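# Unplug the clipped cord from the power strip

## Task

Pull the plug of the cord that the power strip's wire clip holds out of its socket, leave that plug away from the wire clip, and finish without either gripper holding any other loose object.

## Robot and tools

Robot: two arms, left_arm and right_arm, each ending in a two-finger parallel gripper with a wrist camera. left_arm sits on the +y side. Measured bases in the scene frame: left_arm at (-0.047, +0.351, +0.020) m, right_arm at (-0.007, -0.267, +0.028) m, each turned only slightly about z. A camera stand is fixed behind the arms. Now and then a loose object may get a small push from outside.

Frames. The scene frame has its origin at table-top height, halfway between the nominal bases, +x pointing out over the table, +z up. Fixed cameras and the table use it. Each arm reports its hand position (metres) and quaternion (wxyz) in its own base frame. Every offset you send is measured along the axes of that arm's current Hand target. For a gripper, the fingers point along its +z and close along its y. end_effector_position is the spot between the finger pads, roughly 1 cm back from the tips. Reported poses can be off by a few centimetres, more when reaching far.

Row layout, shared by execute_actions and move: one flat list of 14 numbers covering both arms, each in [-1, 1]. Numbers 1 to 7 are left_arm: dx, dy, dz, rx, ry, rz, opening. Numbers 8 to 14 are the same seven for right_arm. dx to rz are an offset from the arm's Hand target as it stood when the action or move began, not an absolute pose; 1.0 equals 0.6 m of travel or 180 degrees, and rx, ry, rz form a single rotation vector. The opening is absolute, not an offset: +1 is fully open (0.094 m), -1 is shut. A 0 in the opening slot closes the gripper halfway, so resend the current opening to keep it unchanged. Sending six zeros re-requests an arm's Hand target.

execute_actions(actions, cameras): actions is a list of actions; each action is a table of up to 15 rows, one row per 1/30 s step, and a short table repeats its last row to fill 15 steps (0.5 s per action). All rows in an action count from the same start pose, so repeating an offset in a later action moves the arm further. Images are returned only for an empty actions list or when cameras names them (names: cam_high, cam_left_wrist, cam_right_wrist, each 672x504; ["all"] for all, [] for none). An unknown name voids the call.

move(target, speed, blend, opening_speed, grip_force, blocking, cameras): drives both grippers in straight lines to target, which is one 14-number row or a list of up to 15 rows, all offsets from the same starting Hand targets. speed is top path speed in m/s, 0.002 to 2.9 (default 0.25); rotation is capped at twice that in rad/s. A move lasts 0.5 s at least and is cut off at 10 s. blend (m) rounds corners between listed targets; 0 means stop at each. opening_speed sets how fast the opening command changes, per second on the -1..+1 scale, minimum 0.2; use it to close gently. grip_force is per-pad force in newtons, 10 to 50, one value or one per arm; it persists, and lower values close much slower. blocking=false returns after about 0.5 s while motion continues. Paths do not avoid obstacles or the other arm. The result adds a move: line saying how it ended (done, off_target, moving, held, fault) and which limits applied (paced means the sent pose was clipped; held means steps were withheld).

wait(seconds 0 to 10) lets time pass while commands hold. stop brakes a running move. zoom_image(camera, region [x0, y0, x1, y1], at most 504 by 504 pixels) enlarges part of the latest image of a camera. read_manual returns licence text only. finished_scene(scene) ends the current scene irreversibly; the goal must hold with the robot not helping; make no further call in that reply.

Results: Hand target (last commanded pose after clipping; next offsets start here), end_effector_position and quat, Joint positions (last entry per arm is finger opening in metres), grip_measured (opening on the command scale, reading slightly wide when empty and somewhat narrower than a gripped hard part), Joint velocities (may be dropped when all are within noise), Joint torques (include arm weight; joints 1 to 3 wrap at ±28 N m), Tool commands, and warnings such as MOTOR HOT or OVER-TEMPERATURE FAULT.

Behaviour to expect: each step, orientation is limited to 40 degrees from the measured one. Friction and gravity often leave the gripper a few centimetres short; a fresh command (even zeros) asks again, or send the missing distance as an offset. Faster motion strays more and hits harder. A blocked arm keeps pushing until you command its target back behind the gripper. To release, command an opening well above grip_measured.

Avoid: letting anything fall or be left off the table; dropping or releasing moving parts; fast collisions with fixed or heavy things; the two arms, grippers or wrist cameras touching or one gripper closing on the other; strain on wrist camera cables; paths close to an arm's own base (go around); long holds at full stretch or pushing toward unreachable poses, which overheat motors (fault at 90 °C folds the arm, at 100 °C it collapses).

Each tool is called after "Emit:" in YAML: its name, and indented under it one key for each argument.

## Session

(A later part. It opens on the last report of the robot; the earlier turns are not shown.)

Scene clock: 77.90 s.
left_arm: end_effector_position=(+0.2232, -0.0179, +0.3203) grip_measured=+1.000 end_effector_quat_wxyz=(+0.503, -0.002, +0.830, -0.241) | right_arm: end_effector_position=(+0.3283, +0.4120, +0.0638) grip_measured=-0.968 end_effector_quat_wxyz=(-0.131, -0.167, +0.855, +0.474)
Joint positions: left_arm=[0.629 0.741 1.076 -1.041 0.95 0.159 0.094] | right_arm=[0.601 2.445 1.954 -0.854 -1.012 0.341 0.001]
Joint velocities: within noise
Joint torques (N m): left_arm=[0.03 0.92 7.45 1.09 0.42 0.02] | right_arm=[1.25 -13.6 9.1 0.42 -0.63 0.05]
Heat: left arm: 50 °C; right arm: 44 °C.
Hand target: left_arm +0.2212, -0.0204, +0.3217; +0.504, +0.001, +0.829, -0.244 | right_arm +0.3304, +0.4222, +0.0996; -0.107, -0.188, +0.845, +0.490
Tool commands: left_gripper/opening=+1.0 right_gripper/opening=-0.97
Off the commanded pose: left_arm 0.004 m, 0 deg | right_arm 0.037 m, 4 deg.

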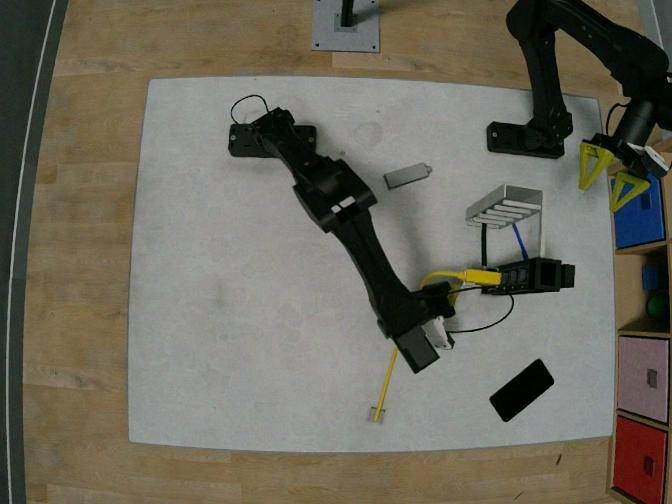

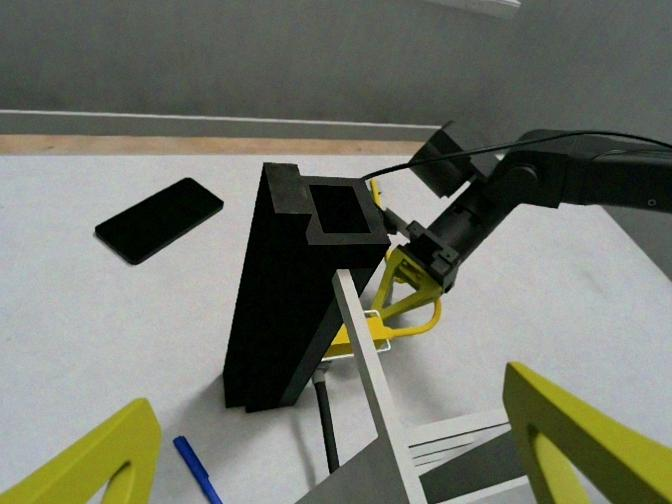

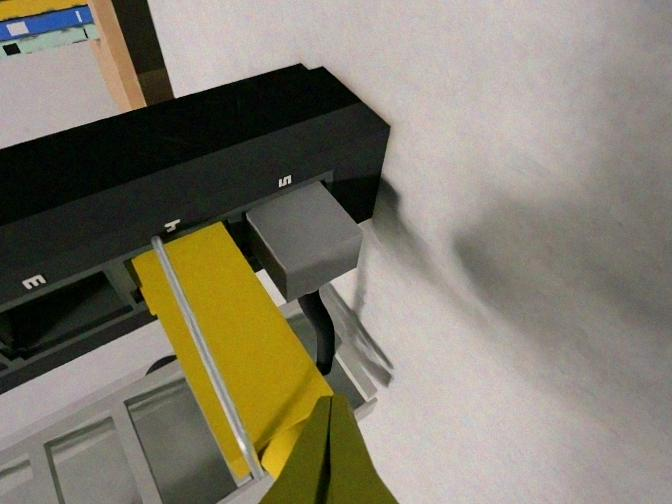

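Emit:
move:
  target:
    - [0,0,0,0,0,0,1, -0.0034,0.0377,-0.1027,0,0,0,-0.97]
    - [0,0,0,0,0,0,1, 0.1933,0.0238,-0.1267,0.0661,-0.3038,-0.397,-0.97]
  cameras: ["all"]
  speed: 0.12
  blend: 0.02

Scene clock: 93.63 s.
left_arm: end_effector_position=(+0.2232, -0.0179, +0.3203) grip_measured=+1.000 end_effector_quat_wxyz=(+0.503, -0.002, +0.830, -0.241) | right_arm: end_effector_position=(+0.2536, +0.3204, +0.1586) grip_measured=-0.968 end_effector_quat_wxyz=(+0.584, -0.402, +0.574, +0.410)
Joint positions: left_arm=[0.629 0.741 1.076 -1.041 0.95 0.159 0.094] | right_arm=[0.661 1.726 0.38 1.367 -0.563 0.012 0.001]
Joint torques (N m): left_arm=[0.02 0.91 7.41 1.09 0.44 0.02] | right_arm=[0.92 -3.1 2.92 1.61 0.15 -0.1]
Heat: left arm: 50 °C; right arm: 43 °C.
Hand target: left_arm +0.2212, -0.0204, +0.3217; +0.504, +0.001, +0.829, -0.244 | right_arm +0.2499, +0.3198, +0.1493; +0.579, -0.405, +0.580, +0.406
Off the commanded pose: left_arm 0.004 m, 0 deg | right_arm 0.010 m, 1 deg.
move: done

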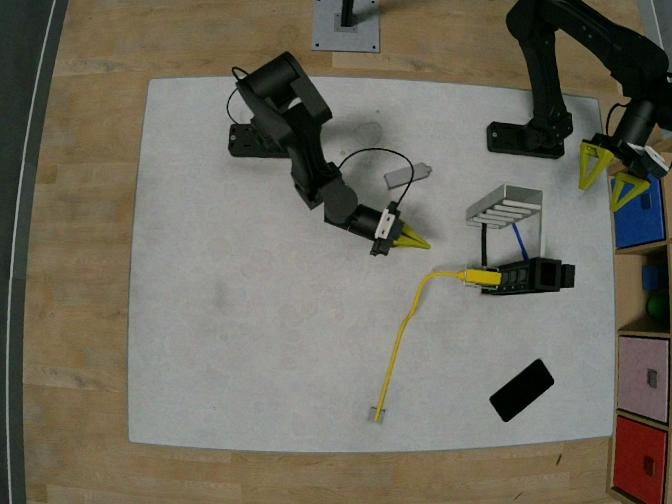

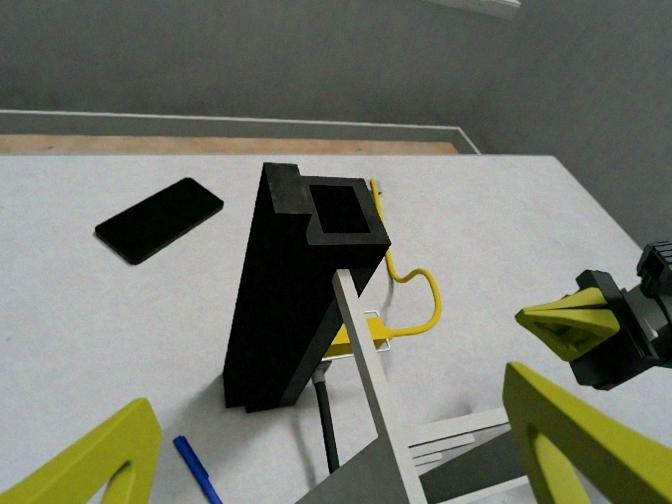

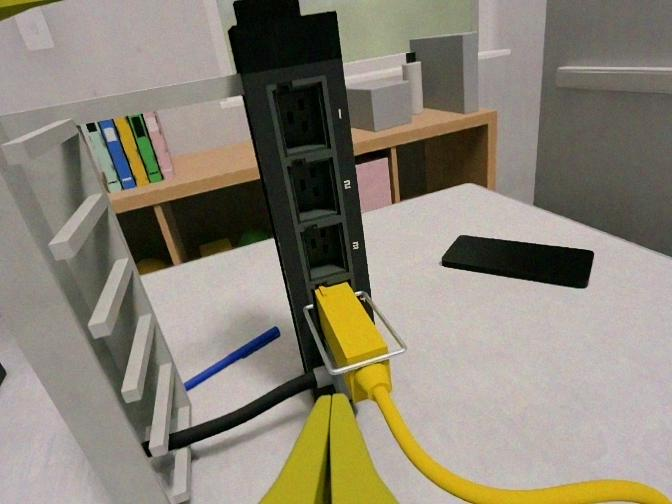

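Emit:
move:
  target: [0,0,0,0,0,0,1, 0.1727,0.0163,0.1105,0,0,0,-0.97]
  cameras: ["all"]
  speed: 0.15

Emit:
zoom_image:
  camera: "cam_right_wrist"
  region: [250, 254, 500, 504]

Emit:
zoom_image:
  camera: "cam_high"
  region: [415, 230, 515, 310]

Scene clock: 97.93 s.
left_arm: end_effector_position=(+0.2232, -0.0179, +0.3203) grip_measured=+1.000 end_effector_quat_wxyz=(+0.503, -0.002, +0.830, -0.241) | right_arm: end_effector_position=(+0.2603, +0.3802, +0.0379) grip_measured=-0.968 end_effector_quat_wxyz=(+0.529, -0.426, +0.620, +0.393)
Joint positions: left_arm=[0.629 0.741 1.076 -1.041 0.95 0.159 0.094] | right_arm=[0.803 2.263 0.588 1.528 -0.434 -0.026 0.001]
Joint torques (N m): left_arm=[0.03 0.9 7.45 1.08 0.43 0.02] | right_arm=[0.69 -5.18 4.14 1.99 0.09 -0.09]
Heat: left arm: 50 °C; right arm: 43 °C.
Hand target: left_arm +0.2212, -0.0204, +0.3217; +0.504, +0.001, +0.829, -0.244 | right_arm +0.2634, +0.3855, +0.0458; +0.579, -0.405, +0.580, +0.406
Off the commanded pose: left_arm 0.004 m, 0 deg | right_arm 0.010 m, 8 deg.
joint sent to its limit (right arm) — joint 4 (wrist pitch), upper limit. The joint targets are off in orientation, not in position.
move: off_target (right_arm)

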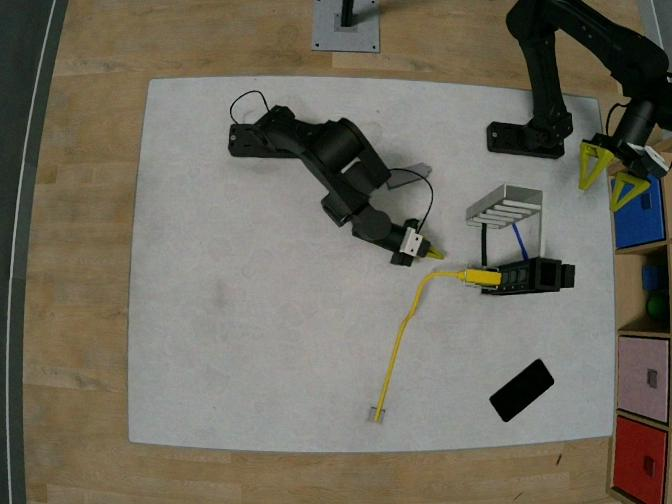

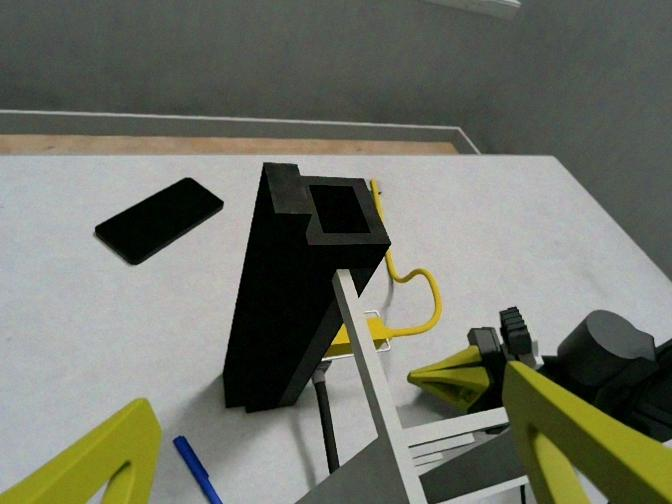

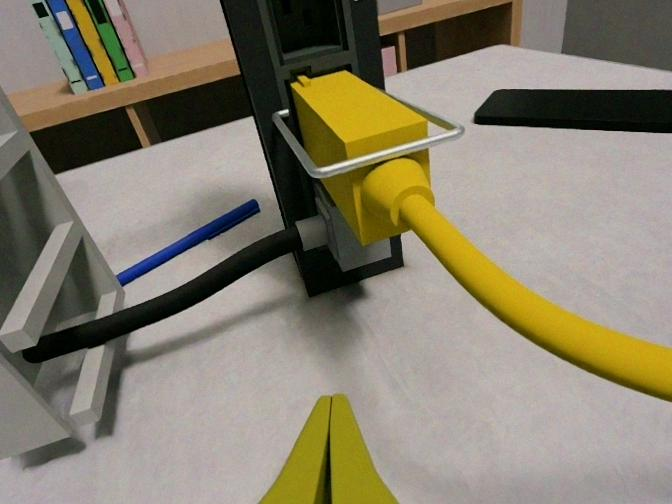

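Scaled by 2.016 from the camera's 672x504 image, which has a finer 960x720 frame.

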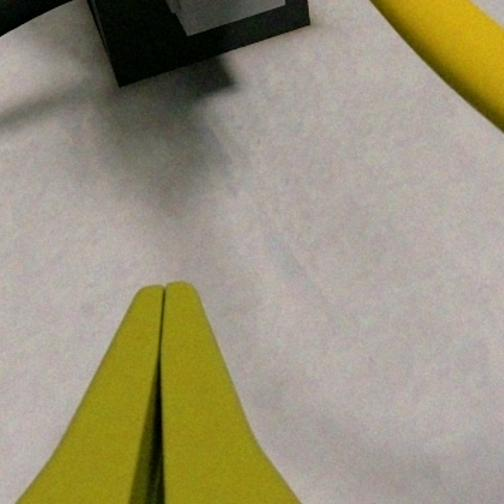

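Scaled by 5.040 from the camera's 672x504 image, which has a finer 960x720 frame.

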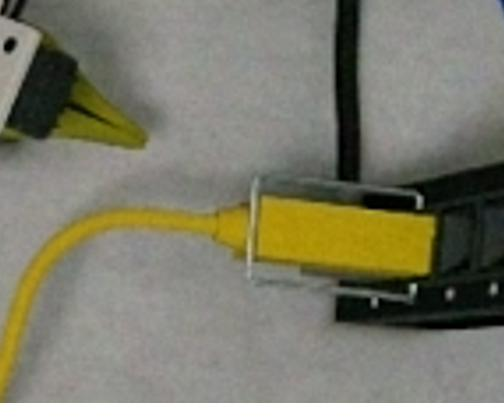

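Emit:
move:
  target: [0,0,0,0,0,0,1, -0.0283,-0.0045,0.0788,0,0.05,0,-0.97]
  cameras: ["all"]
  speed: 0.08

Emit:
zoom_image:
  camera: "cam_right_wrist"
  region: [250, 254, 500, 504]

Emit:
zoom_image:
  camera: "cam_high"
  region: [415, 230, 515, 310]

Emit:
zoom_image:
  camera: "cam_left_wrist"
  region: [310, 270, 470, 430]

Scene clock: 102.60 s.
left_arm: end_effector_position=(+0.2232, -0.0179, +0.3203) grip_measured=+1.000 end_effector_quat_wxyz=(+0.503, -0.002, +0.830, -0.241) | right_arm: end_effector_position=(+0.2783, +0.4215, +0.0440) grip_measured=-0.968 end_effector_quat_wxyz=(+0.515, -0.436, +0.636, +0.373)
Joint positions: left_arm=[0.629 0.741 1.076 -1.041 0.95 0.159 0.094] | right_arm=[0.859 2.218 0.762 1.25 -0.362 -0.048 0.001]
Joint torques (N m): left_arm=[0.03 0.94 7.43 1.08 0.44 0.02] | right_arm=[0.79 -9.46 5.44 1.4 0.1 -0.08]
Heat: left arm: 50 °C; right arm: 42 °C.
Hand target: left_arm +0.2212, -0.0204, +0.3217; +0.504, +0.001, +0.829, -0.244 | right_arm +0.2821, +0.4290, +0.0628; +0.532, -0.436, +0.623, +0.373
Off the commanded pose: left_arm 0.004 m, 0 deg | right_arm 0.021 m, 2 deg.
move: off_target (right_arm)

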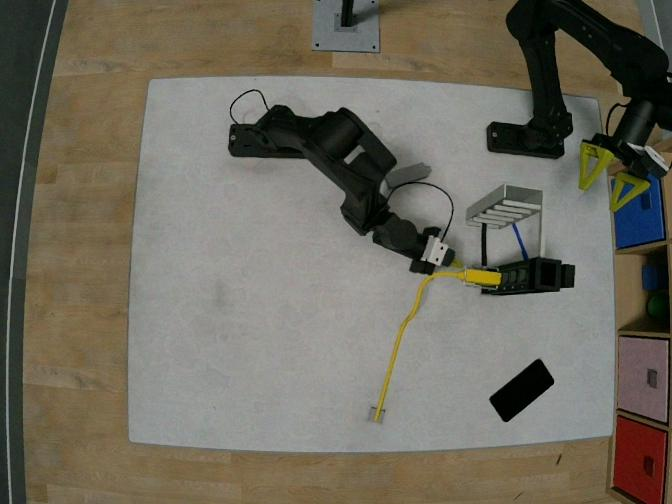

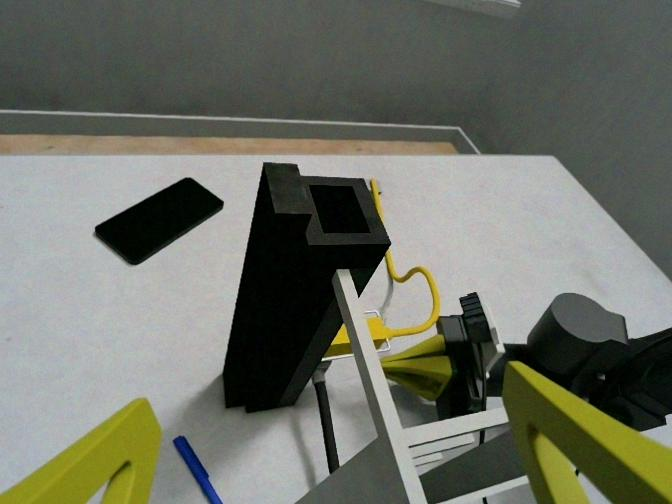

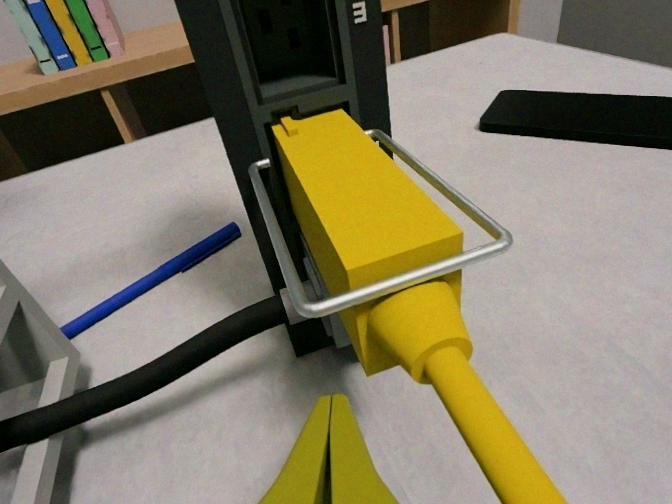

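Scaled by 2.016 from the camera's 672x504 image, which has a finer 960x720 frame.

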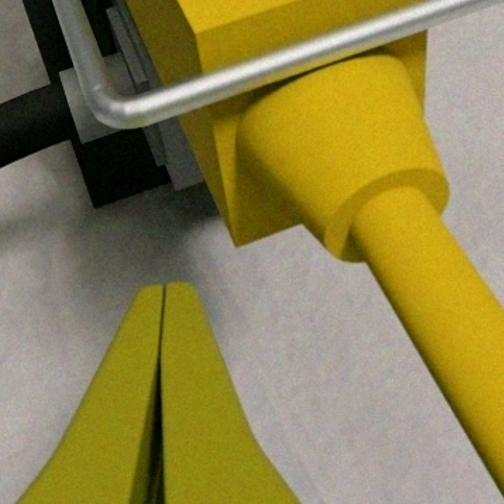

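Scaled by 5.040 from the camera's 672x504 image, which has a finer 960x720 frame.

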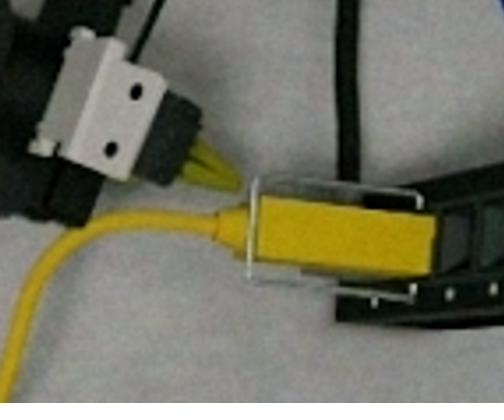

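Scaled by 3.150 from the camera's 672x504 image, which has a finer 960x720 frame.

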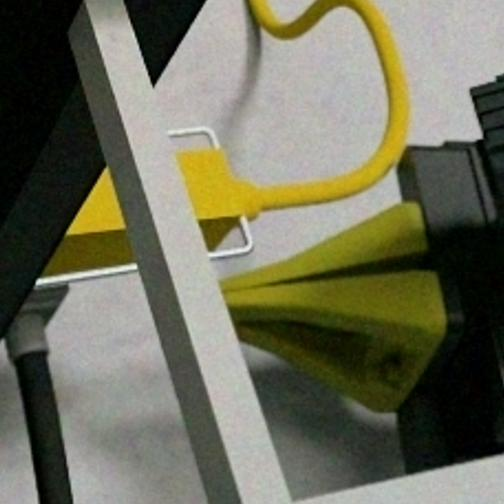

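Emit:
move:
  target: [0,0,0,0,0,0,1, -0.0683,0.0008,-0.0075,0,0,0,-0.97]
  cameras: ["all"]
  speed: 0.08

Emit:
zoom_image:
  camera: "cam_right_wrist"
  region: [250, 254, 500, 504]

Emit:
zoom_image:
  camera: "cam_left_wrist"
  region: [310, 270, 470, 430]

Scene clock: 107.47 s.
left_arm: end_effector_position=(+0.2232, -0.0179, +0.3203) grip_measured=+1.000 end_effector_quat_wxyz=(+0.503, -0.002, +0.830, -0.241) | right_arm: end_effector_position=(+0.2793, +0.4210, +0.0765) grip_measured=-0.968 end_effector_quat_wxyz=(+0.508, -0.436, +0.645, +0.369)
Joint positions: left_arm=[0.629 0.741 1.076 -1.041 0.95 0.159 0.094] | right_arm=[0.859 2.065 0.762 1.075 -0.355 -0.048 0.001]
Joint torques (N m): left_arm=[0.06 0.94 7.39 1.08 0.43 0.01] | right_arm=[1.13 -9.55 6.9 1.52 0.05 -0.07]
Heat: left arm: 50 °C; right arm: 42 °C.
Hand target: left_arm +0.2212, -0.0204, +0.3217; +0.504, +0.001, +0.829, -0.244 | right_arm +0.2824, +0.4310, +0.1039; +0.532, -0.436, +0.623, +0.373
Off the commanded pose: left_arm 0.004 m, 0 deg | right_arm 0.029 m, 4 deg.
move: off_target (right_arm)

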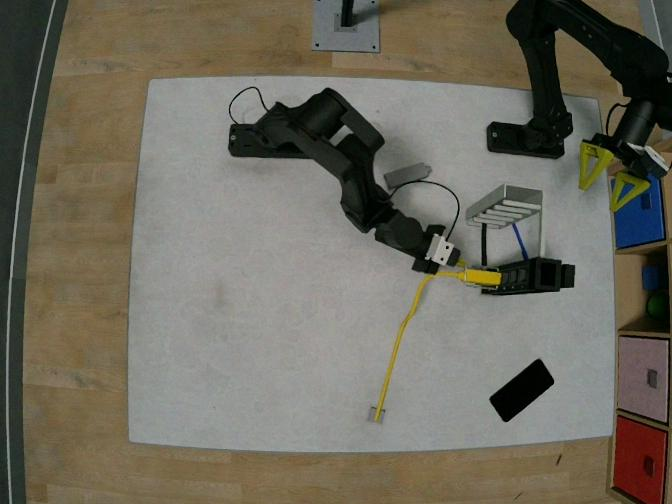

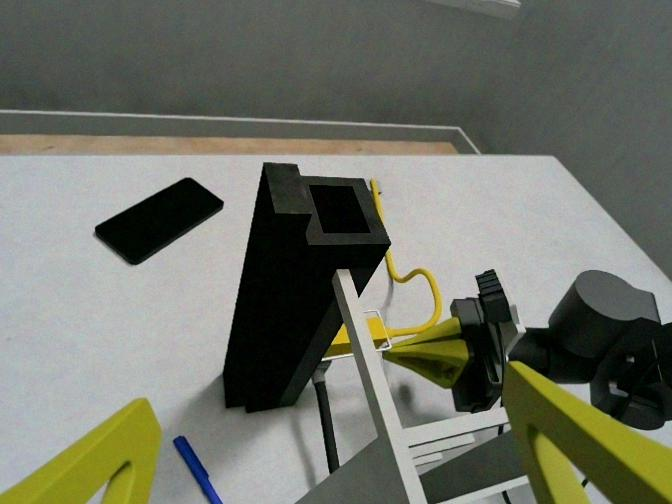

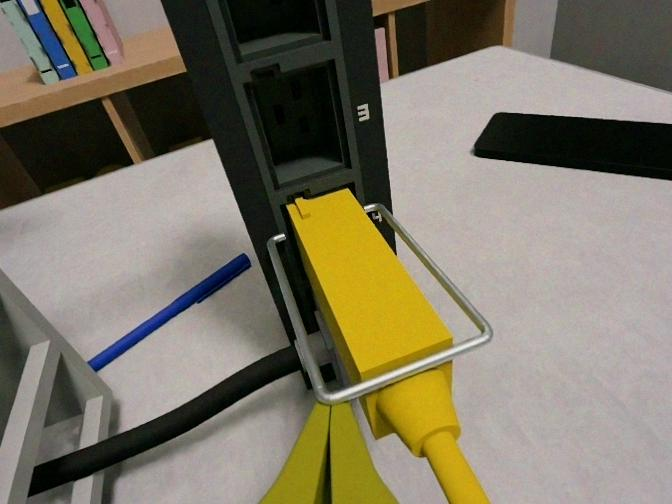

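Scaled by 2.016 from the camera's 672x504 image, which has a finer 960x720 frame.

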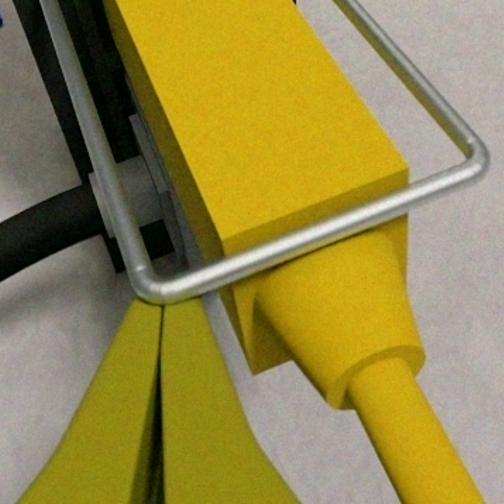

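Scaled by 3.150 from the camera's 672x504 image, which has a finer 960x720 frame.

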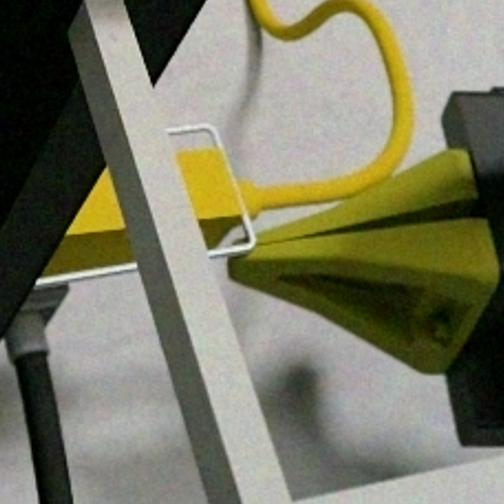

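Emit:
move:
  target:
    - [0,0,0,0,0,0,1, -0.05,0.0068,0.0112,0,0,0,-0.97]
    - [0,0,0,0,0,0,1, -0.0967,0.02,0.0403,0,0,0,-0.97]
  cameras: ["cam_left_wrist","cam_right_wrist"]
  speed: 0.08
  blend: 0.015

Emit:
zoom_image:
  camera: "cam_left_wrist"
  region: [310, 250, 470, 410]

Scene clock: 110.40 s.
left_arm: end_effector_position=(+0.2232, -0.0179, +0.3203) grip_measured=+1.000 end_effector_quat_wxyz=(+0.503, -0.002, +0.830, -0.241) | right_arm: end_effector_position=(+0.2761, +0.4293, +0.0764) grip_measured=-0.968 end_effector_quat_wxyz=(+0.456, -0.443, +0.698, +0.330)
Joint positions: left_arm=[0.629 0.741 1.076 -1.041 0.95 0.159 0.094] | right_arm=[0.904 1.961 0.847 0.723 -0.268 -0.048 0.001]
Joint torques (N m): left_arm=[0.01 0.88 7.42 1.08 0.44 0.01] | right_arm=[2.56 -11.07 11.41 2.36 -0.29 0.01]
Heat: left arm: 50 °C; right arm: 43 °C.
Hand target: left_arm +0.2212, -0.0204, +0.3217; +0.504, +0.001, +0.829, -0.244 | right_arm +0.2823, +0.4661, +0.1573; +0.532, -0.436, +0.623, +0.373
Off the commanded pose: left_arm 0.004 m, 0 deg | right_arm 0.089 m, 13 deg.
move: off_target (right_arm)
Images, in order (width x height): cam_left_wrist 672x504, cam_right_wrist 672x504.

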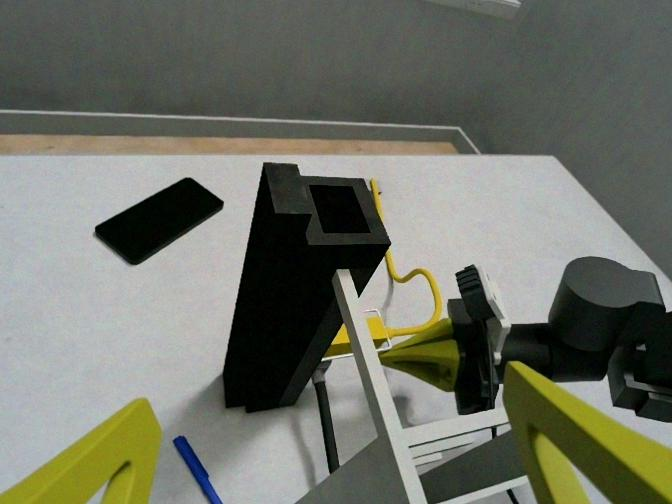

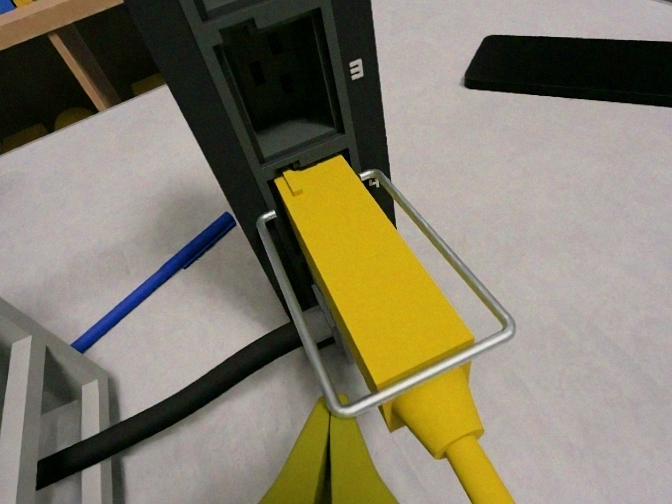

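Scaled by 3.150 from the camera's 672x504 image, which has a finer 960x720 frame.

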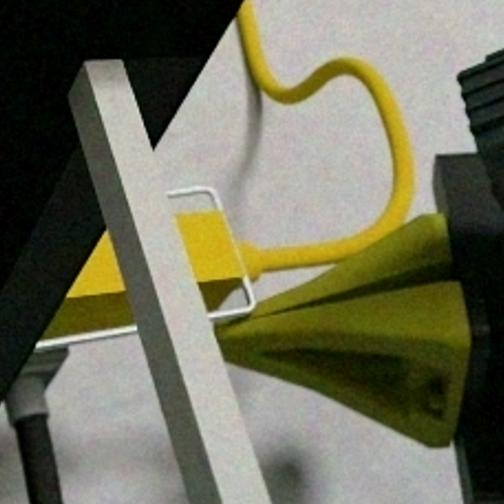

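Emit:
move:
  target: [0,0,0,0,0,0,1, -0.07,0,0,0,0,0,-0.97]
  cameras: ["cam_left_wrist","cam_right_wrist"]
  speed: 0.06

Scene clock: 114.87 s.
left_arm: end_effector_position=(+0.2232, -0.0179, +0.3203) grip_measured=+1.000 end_effector_quat_wxyz=(+0.503, -0.002, +0.830, -0.241) | right_arm: end_effector_position=(+0.2872, +0.4649, +0.1666) grip_measured=-0.968 end_effector_quat_wxyz=(+0.513, -0.438, +0.644, +0.360)
Joint positions: left_arm=[0.629 0.741 1.076 -1.041 0.95 0.159 0.094] | right_arm=[0.925 1.889 1.019 0.646 -0.276 -0.048 0.001]
Joint torques (N m): left_arm=[0.02 0.92 7.43 1.09 0.43 0.01] | right_arm=[1.01 -9.58 9.14 1.48 -0.09 0.03]
Heat: left arm: 50 °C; right arm: 44 °C.
Hand target: left_arm +0.2212, -0.0204, +0.3217; +0.504, +0.001, +0.829, -0.244 | right_arm +0.2846, +0.4723, +0.1989; +0.532, -0.436, +0.623, +0.373
Off the commanded pose: left_arm 0.004 m, 0 deg | right_arm 0.033 m, 4 deg.
move: off_target (right_arm)
Images, in order (width x height): cam_left_wrist 672x504, cam_right_wrist 672x504.

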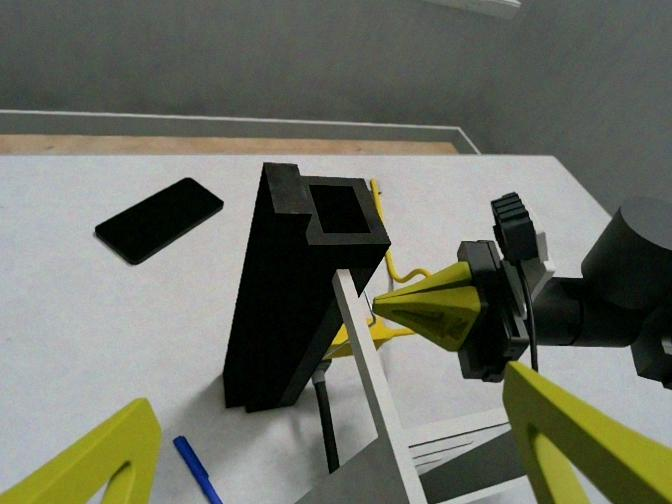

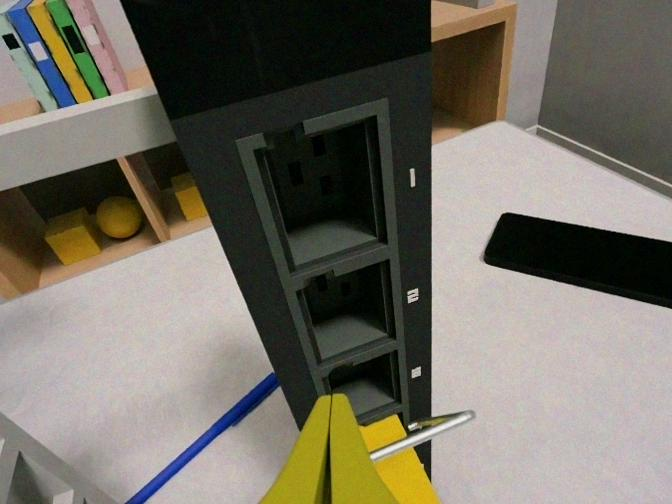

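Emit:
move:
  target: [0,0,0,0,0,0,1, 0,0,-0.13,0,0,0,-0.97]
  cameras: ["all"]
  speed: 0.15

Scene clock: 116.37 s.
left_arm: end_effector_position=(+0.2232, -0.0179, +0.3203) grip_measured=+1.000 end_effector_quat_wxyz=(+0.503, -0.002, +0.830, -0.241) | right_arm: end_effector_position=(+0.2625, +0.4063, +0.2114) grip_measured=-0.968 end_effector_quat_wxyz=(+0.534, -0.431, +0.624, +0.374)
Joint positions: left_arm=[0.629 0.741 1.076 -1.041 0.95 0.159 0.094] | right_arm=[0.87 1.601 0.808 0.632 -0.341 -0.048 0.001]
Joint torques (N m): left_arm=[0.03 0.91 7.43 1.09 0.43 0.02] | right_arm=[-0.57 -7.02 4.77 1.49 -0.12 -0.08]
Heat: left arm: 50 °C; right arm: 44 °C.
Hand target: left_arm +0.2212, -0.0204, +0.3217; +0.504, +0.001, +0.829, -0.244 | right_arm +0.2583, +0.3999, +0.2110; +0.532, -0.436, +0.623, +0.373
Off the commanded pose: left_arm 0.004 m, 0 deg | right_arm 0.008 m, 1 deg.
move: done

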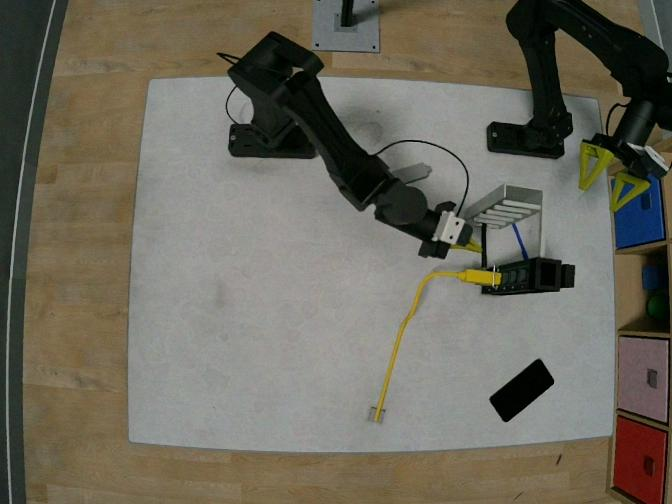

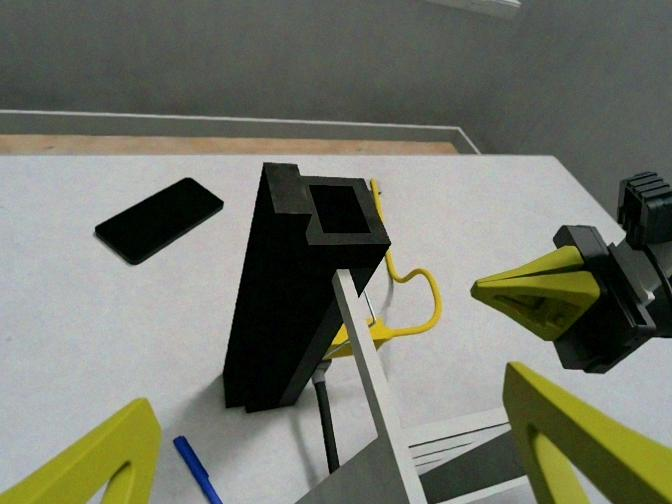

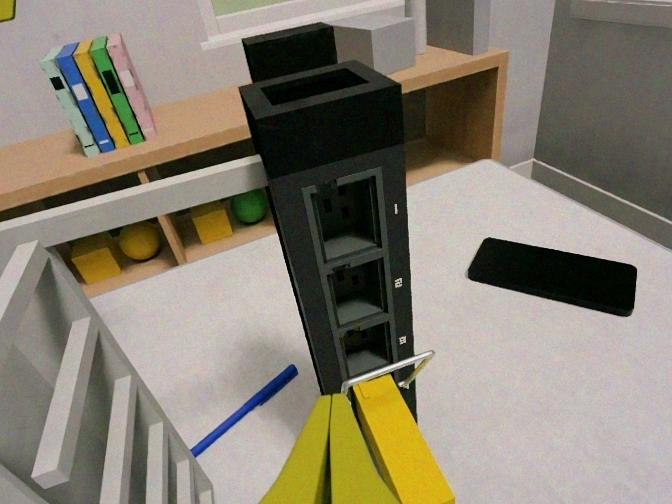

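Emit:
move:
  target: [0,0,0,0,0,0,1, 0.182,-0.0797,0.033,-0.1063,0.0879,-0.0326,0.0]
  cameras: ["all"]
  speed: 0.15

Emit:
zoom_image:
  camera: "cam_high"
  region: [415, 230, 535, 310]

Scene clock: 122.30 s.
left_arm: end_effector_position=(+0.2232, -0.0179, +0.3203) grip_measured=+1.000 end_effector_quat_wxyz=(+0.503, -0.002, +0.830, -0.241) | right_arm: end_effector_position=(+0.2984, +0.3817, +0.0953) grip_measured=-0.002 end_effector_quat_wxyz=(-0.377, +0.592, -0.606, -0.375)
Joint positions: left_arm=[0.629 0.741 1.076 -1.041 0.95 0.159 0.094] | right_arm=[0.635 1.919 1.047 0.199 -0.801 -0.511 0.047]
Joint torques (N m): left_arm=[0.03 0.92 7.42 1.08 0.44 0.02] | right_arm=[-0.53 -5.64 8.88 1.11 -0.49 -0.11]
Heat: left arm: 50 °C; right arm: 43 °C.
Hand target: left_arm +0.2212, -0.0204, +0.3217; +0.504, +0.001, +0.829, -0.244 | right_arm +0.3040, +0.3858, +0.1001; -0.380, +0.596, -0.597, -0.380
Off the commanded pose: left_arm 0.004 m, 0 deg | right_arm 0.008 m, 1 deg.
move: done

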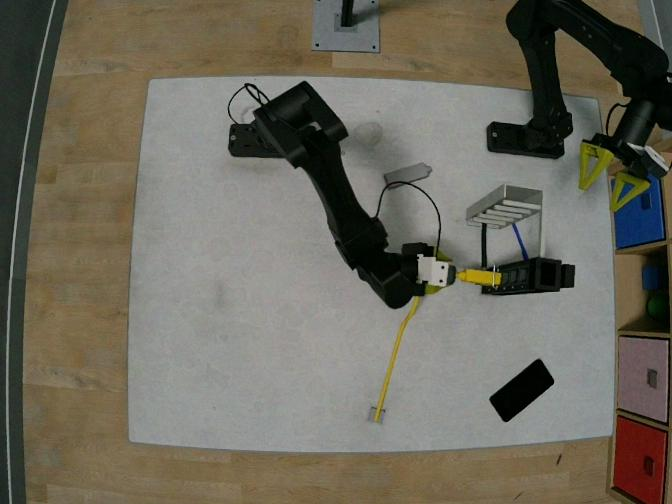

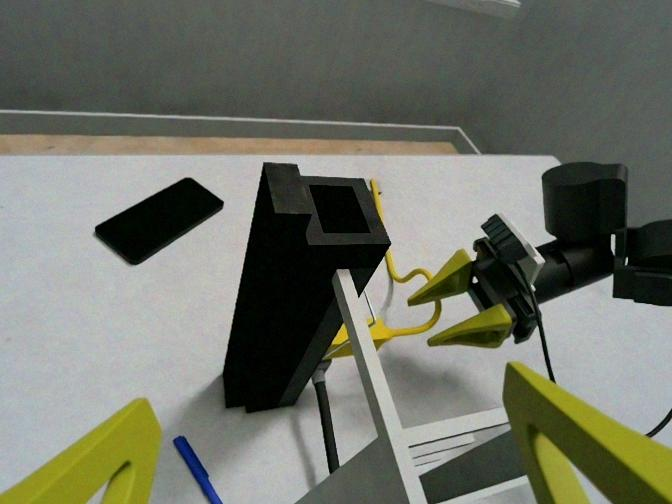

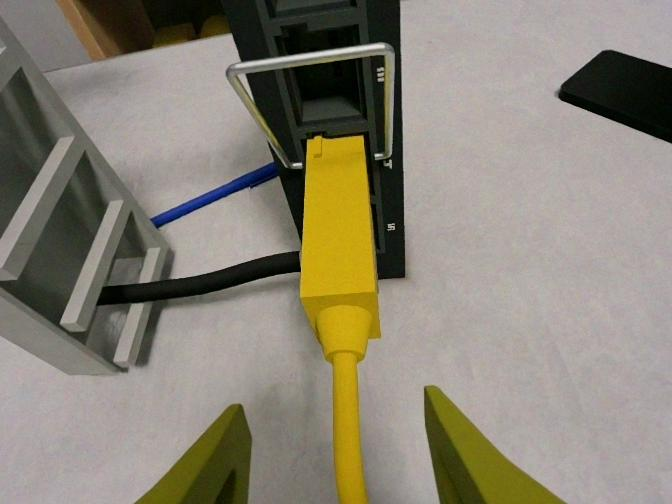

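Scaled by 4.200 from the camera's 672x504 image, which has a finer 960x720 frame.

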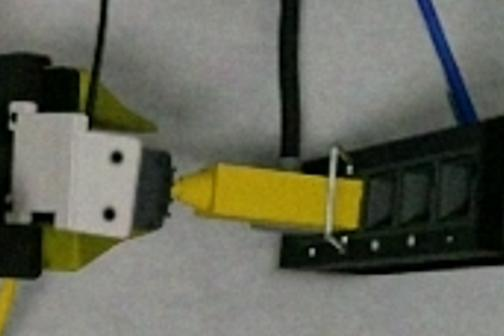

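Emit:
move:
  target: [0,0,0,0,0,0,1, -0.002,-0.0092,0.119,0,0,0,0.0]
  cameras: ["all"]
  speed: 0.1

Emit:
zoom_image:
  camera: "cam_high"
  region: [415, 230, 535, 310]

Scene clock: 124.53 s.
left_arm: end_effector_position=(+0.2232, -0.0179, +0.3203) grip_measured=+1.000 end_effector_quat_wxyz=(+0.503, -0.002, +0.830, -0.241) | right_arm: end_effector_position=(+0.3059, +0.4438, +0.0751) grip_measured=-0.002 end_effector_quat_wxyz=(-0.381, +0.597, -0.594, -0.381)
Joint positions: left_arm=[0.629 0.741 1.076 -1.041 0.95 0.159 0.094] | right_arm=[0.738 2.117 1.222 0.292 -0.738 -0.437 0.047]
Joint torques (N m): left_arm=[0.05 0.92 7.38 1.09 0.43 0.01] | right_arm=[0.85 -6.24 8.39 1.31 -0.1 0.08]
Heat: left arm: 50 °C; right arm: 43 °C.
Hand target: left_arm +0.2212, -0.0204, +0.3217; +0.504, +0.001, +0.829, -0.244 | right_arm +0.3096, +0.4511, +0.0712; -0.380, +0.596, -0.597, -0.380
Off the commanded pose: left_arm 0.004 m, 0 deg | right_arm 0.009 m, 0 deg.
move: done

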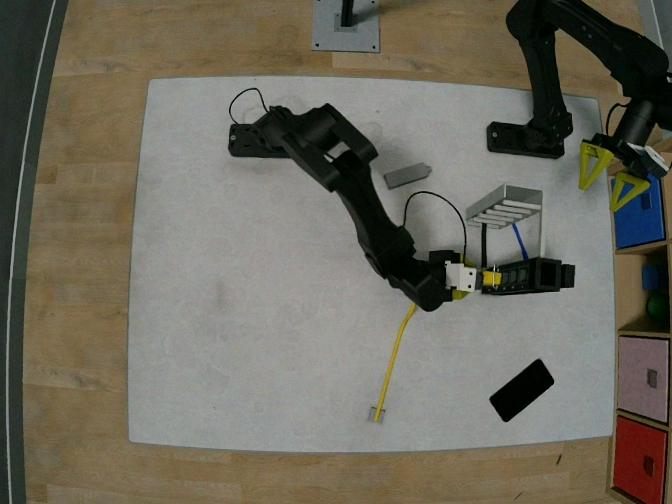

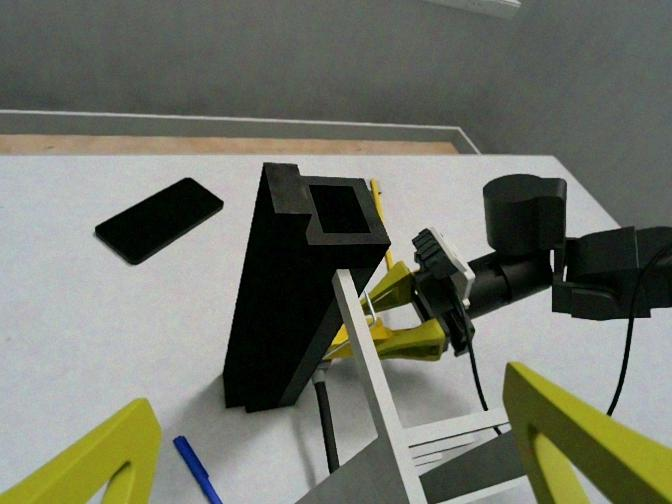

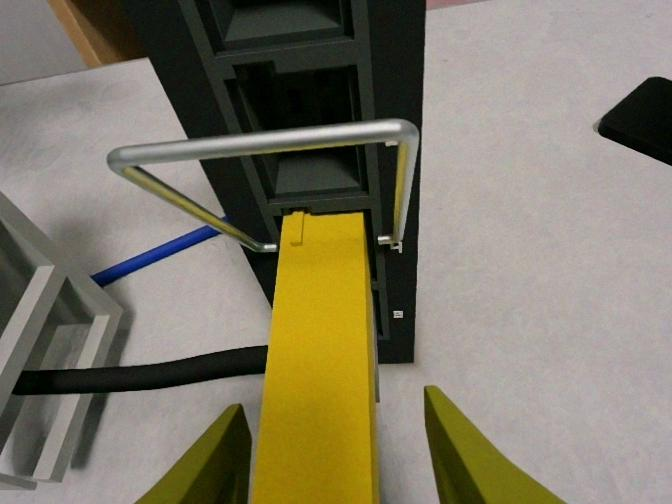

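Scaled by 4.200 from the camera's 672x504 image, which has a finer 960x720 frame.

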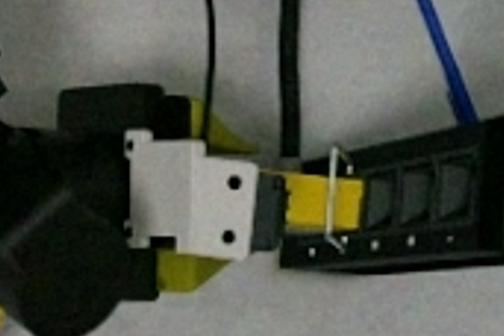

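Emit:
move:
  target: [0,0,0,0,0,0,1, 0.0136,0.0067,0.0063,0,0,0,0.0]
  speed: 0.1

Emit:
move:
  target: [0,0,0,0,0,0,1, 0,0,0,0,0,0,-0.65]
  opening_speed: 0.8
  cameras: ["all"]

Scene clock: 126.23 s.
left_arm: end_effector_position=(+0.2232, -0.0179, +0.3203) grip_measured=+1.000 end_effector_quat_wxyz=(+0.503, -0.002, +0.830, -0.241) | right_arm: end_effector_position=(+0.3083, +0.4476, +0.0764) grip_measured=-0.002 end_effector_quat_wxyz=(-0.393, +0.597, -0.588, -0.380)
Joint positions: left_arm=[0.629 0.741 1.076 -1.041 0.95 0.159 0.094] | right_arm=[0.742 2.127 1.222 0.333 -0.733 -0.432 0.047]
Joint torques (N m): left_arm=[0.03 0.9 7.39 1.09 0.43 0.01] | right_arm=[1.14 -6.22 6.37 1.35 -0.1 0.08]
Heat: left arm: 50 °C; right arm: 43 °C.
Hand target: left_arm +0.2212, -0.0204, +0.3217; +0.504, +0.001, +0.829, -0.244 | right_arm +0.3056, +0.4510, +0.0621; -0.380, +0.596, -0.597, -0.380
Off the commanded pose: left_arm 0.004 m, 0 deg | right_arm 0.015 m, 2 deg.
move: off_target (right_arm)

Scene clock: 127.27 s.
left_arm: end_effector_position=(+0.2232, -0.0179, +0.3203) grip_measured=+1.000 end_effector_quat_wxyz=(+0.503, -0.002, +0.830, -0.241) | right_arm: end_effector_position=(+0.3056, +0.4496, +0.0765) grip_measured=-0.487 end_effector_quat_wxyz=(-0.391, +0.597, -0.587, -0.382)
Joint positions: left_arm=[0.629 0.741 1.076 -1.041 0.95 0.159 0.094] | right_arm=[0.748 2.128 1.222 0.335 -0.733 -0.427 0.024]
Joint torques (N m): left_arm=[0.03 0.92 7.45 1.08 0.44 0.02] | right_arm=[0.53 -6.26 6.37 1.3 -0.09 0.04]
Heat: left arm: 50 °C; right arm: 43 °C.
Hand target: left_arm +0.2212, -0.0204, +0.3217; +0.504, +0.001, +0.829, -0.244 | right_arm +0.3056, +0.4510, +0.0622; -0.380, +0.596, -0.597, -0.380
Off the commanded pose: left_arm 0.004 m, 0 deg | right_arm 0.014 m, 2 deg.
move: off_target (right_arm)

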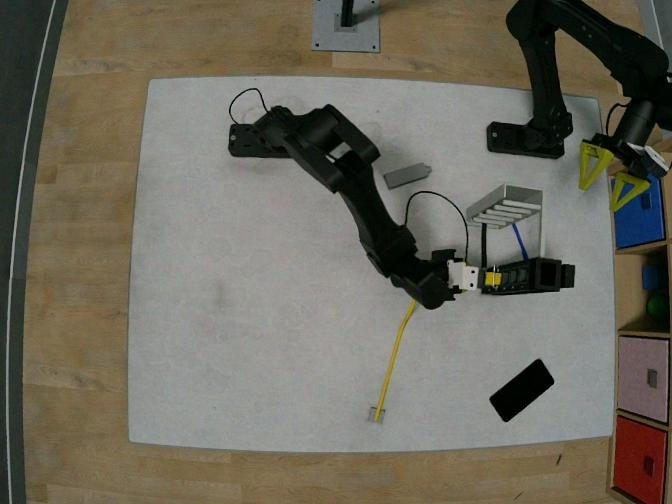

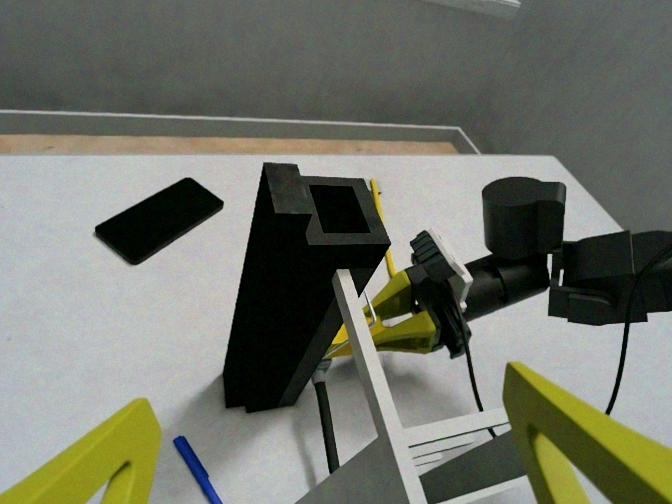

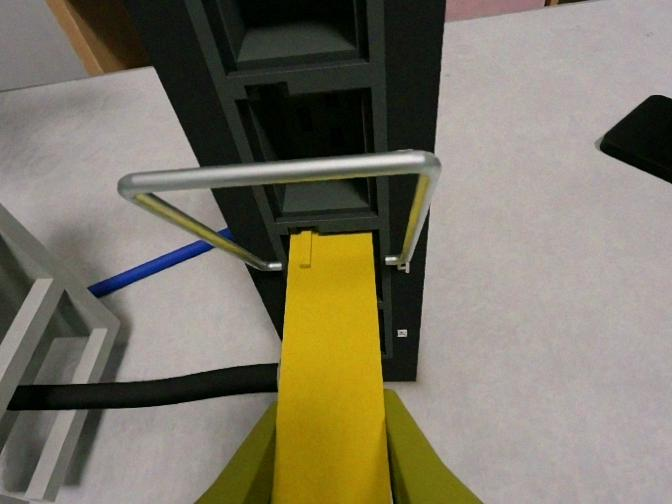

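Emit:
move:
  target: [0,0,0,0,0,0,1, 0.0593,0,-0.1746,0,0,0,-0.65]
  speed: 0.1
  cameras: ["all"]

Scene clock: 130.13 s.
left_arm: end_effector_position=(+0.2232, -0.0179, +0.3203) grip_measured=+1.000 end_effector_quat_wxyz=(+0.503, -0.002, +0.830, -0.241) | right_arm: end_effector_position=(+0.3094, +0.3426, +0.0580) grip_measured=-0.491 end_effector_quat_wxyz=(-0.367, +0.591, -0.614, -0.374)
Joint positions: left_arm=[0.629 0.741 1.076 -1.041 0.95 0.159 0.094] | right_arm=[0.53 1.974 0.98 0.217 -0.872 -0.617 0.024]
Joint torques (N m): left_arm=[0.06 0.91 7.42 1.09 0.44 0.01] | right_arm=[-0.5 -9.85 4.31 1.1 -0.64 -0.1]
Heat: left arm: 49 °C; right arm: 43 °C.
Hand target: left_arm +0.2212, -0.0204, +0.3217; +0.504, +0.001, +0.829, -0.244 | right_arm +0.3054, +0.3410, +0.0739; -0.380, +0.596, -0.597, -0.380
Off the commanded pose: left_arm 0.004 m, 0 deg | right_arm 0.017 m, 3 deg.
move: off_target (right_arm)

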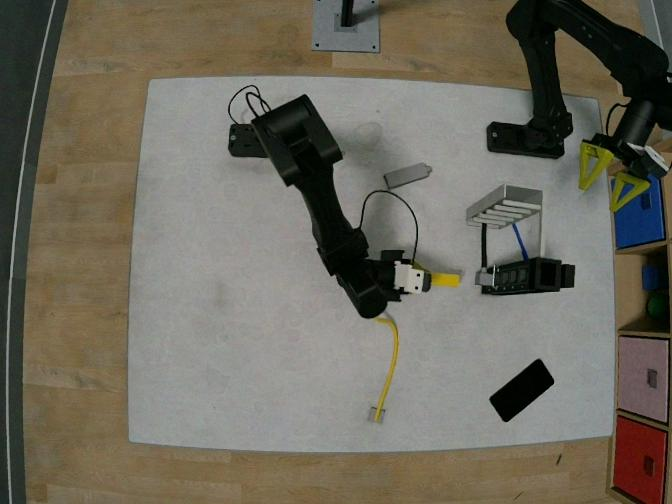

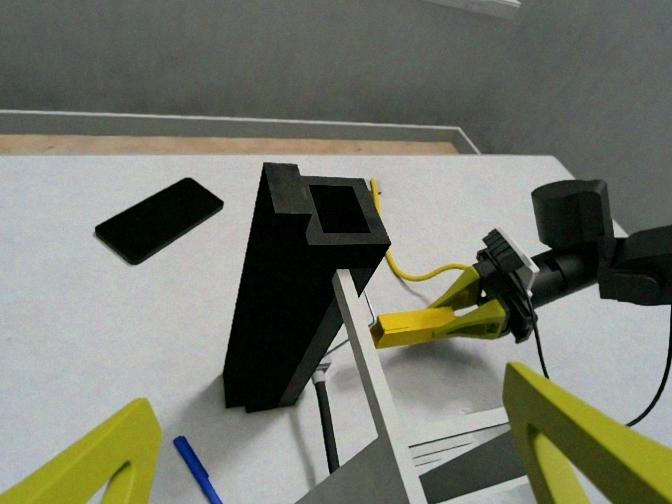

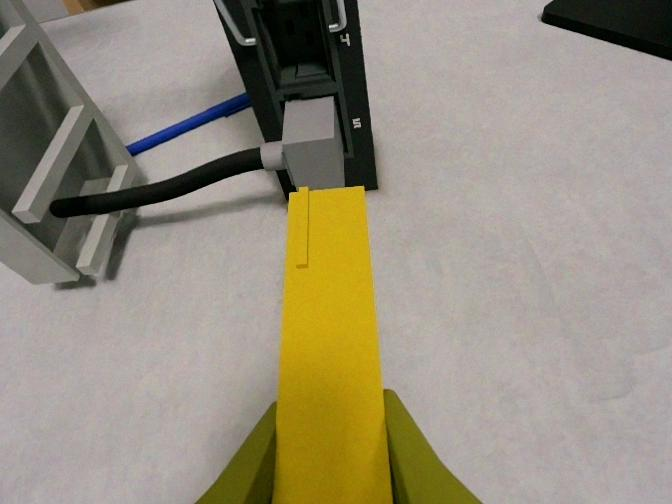

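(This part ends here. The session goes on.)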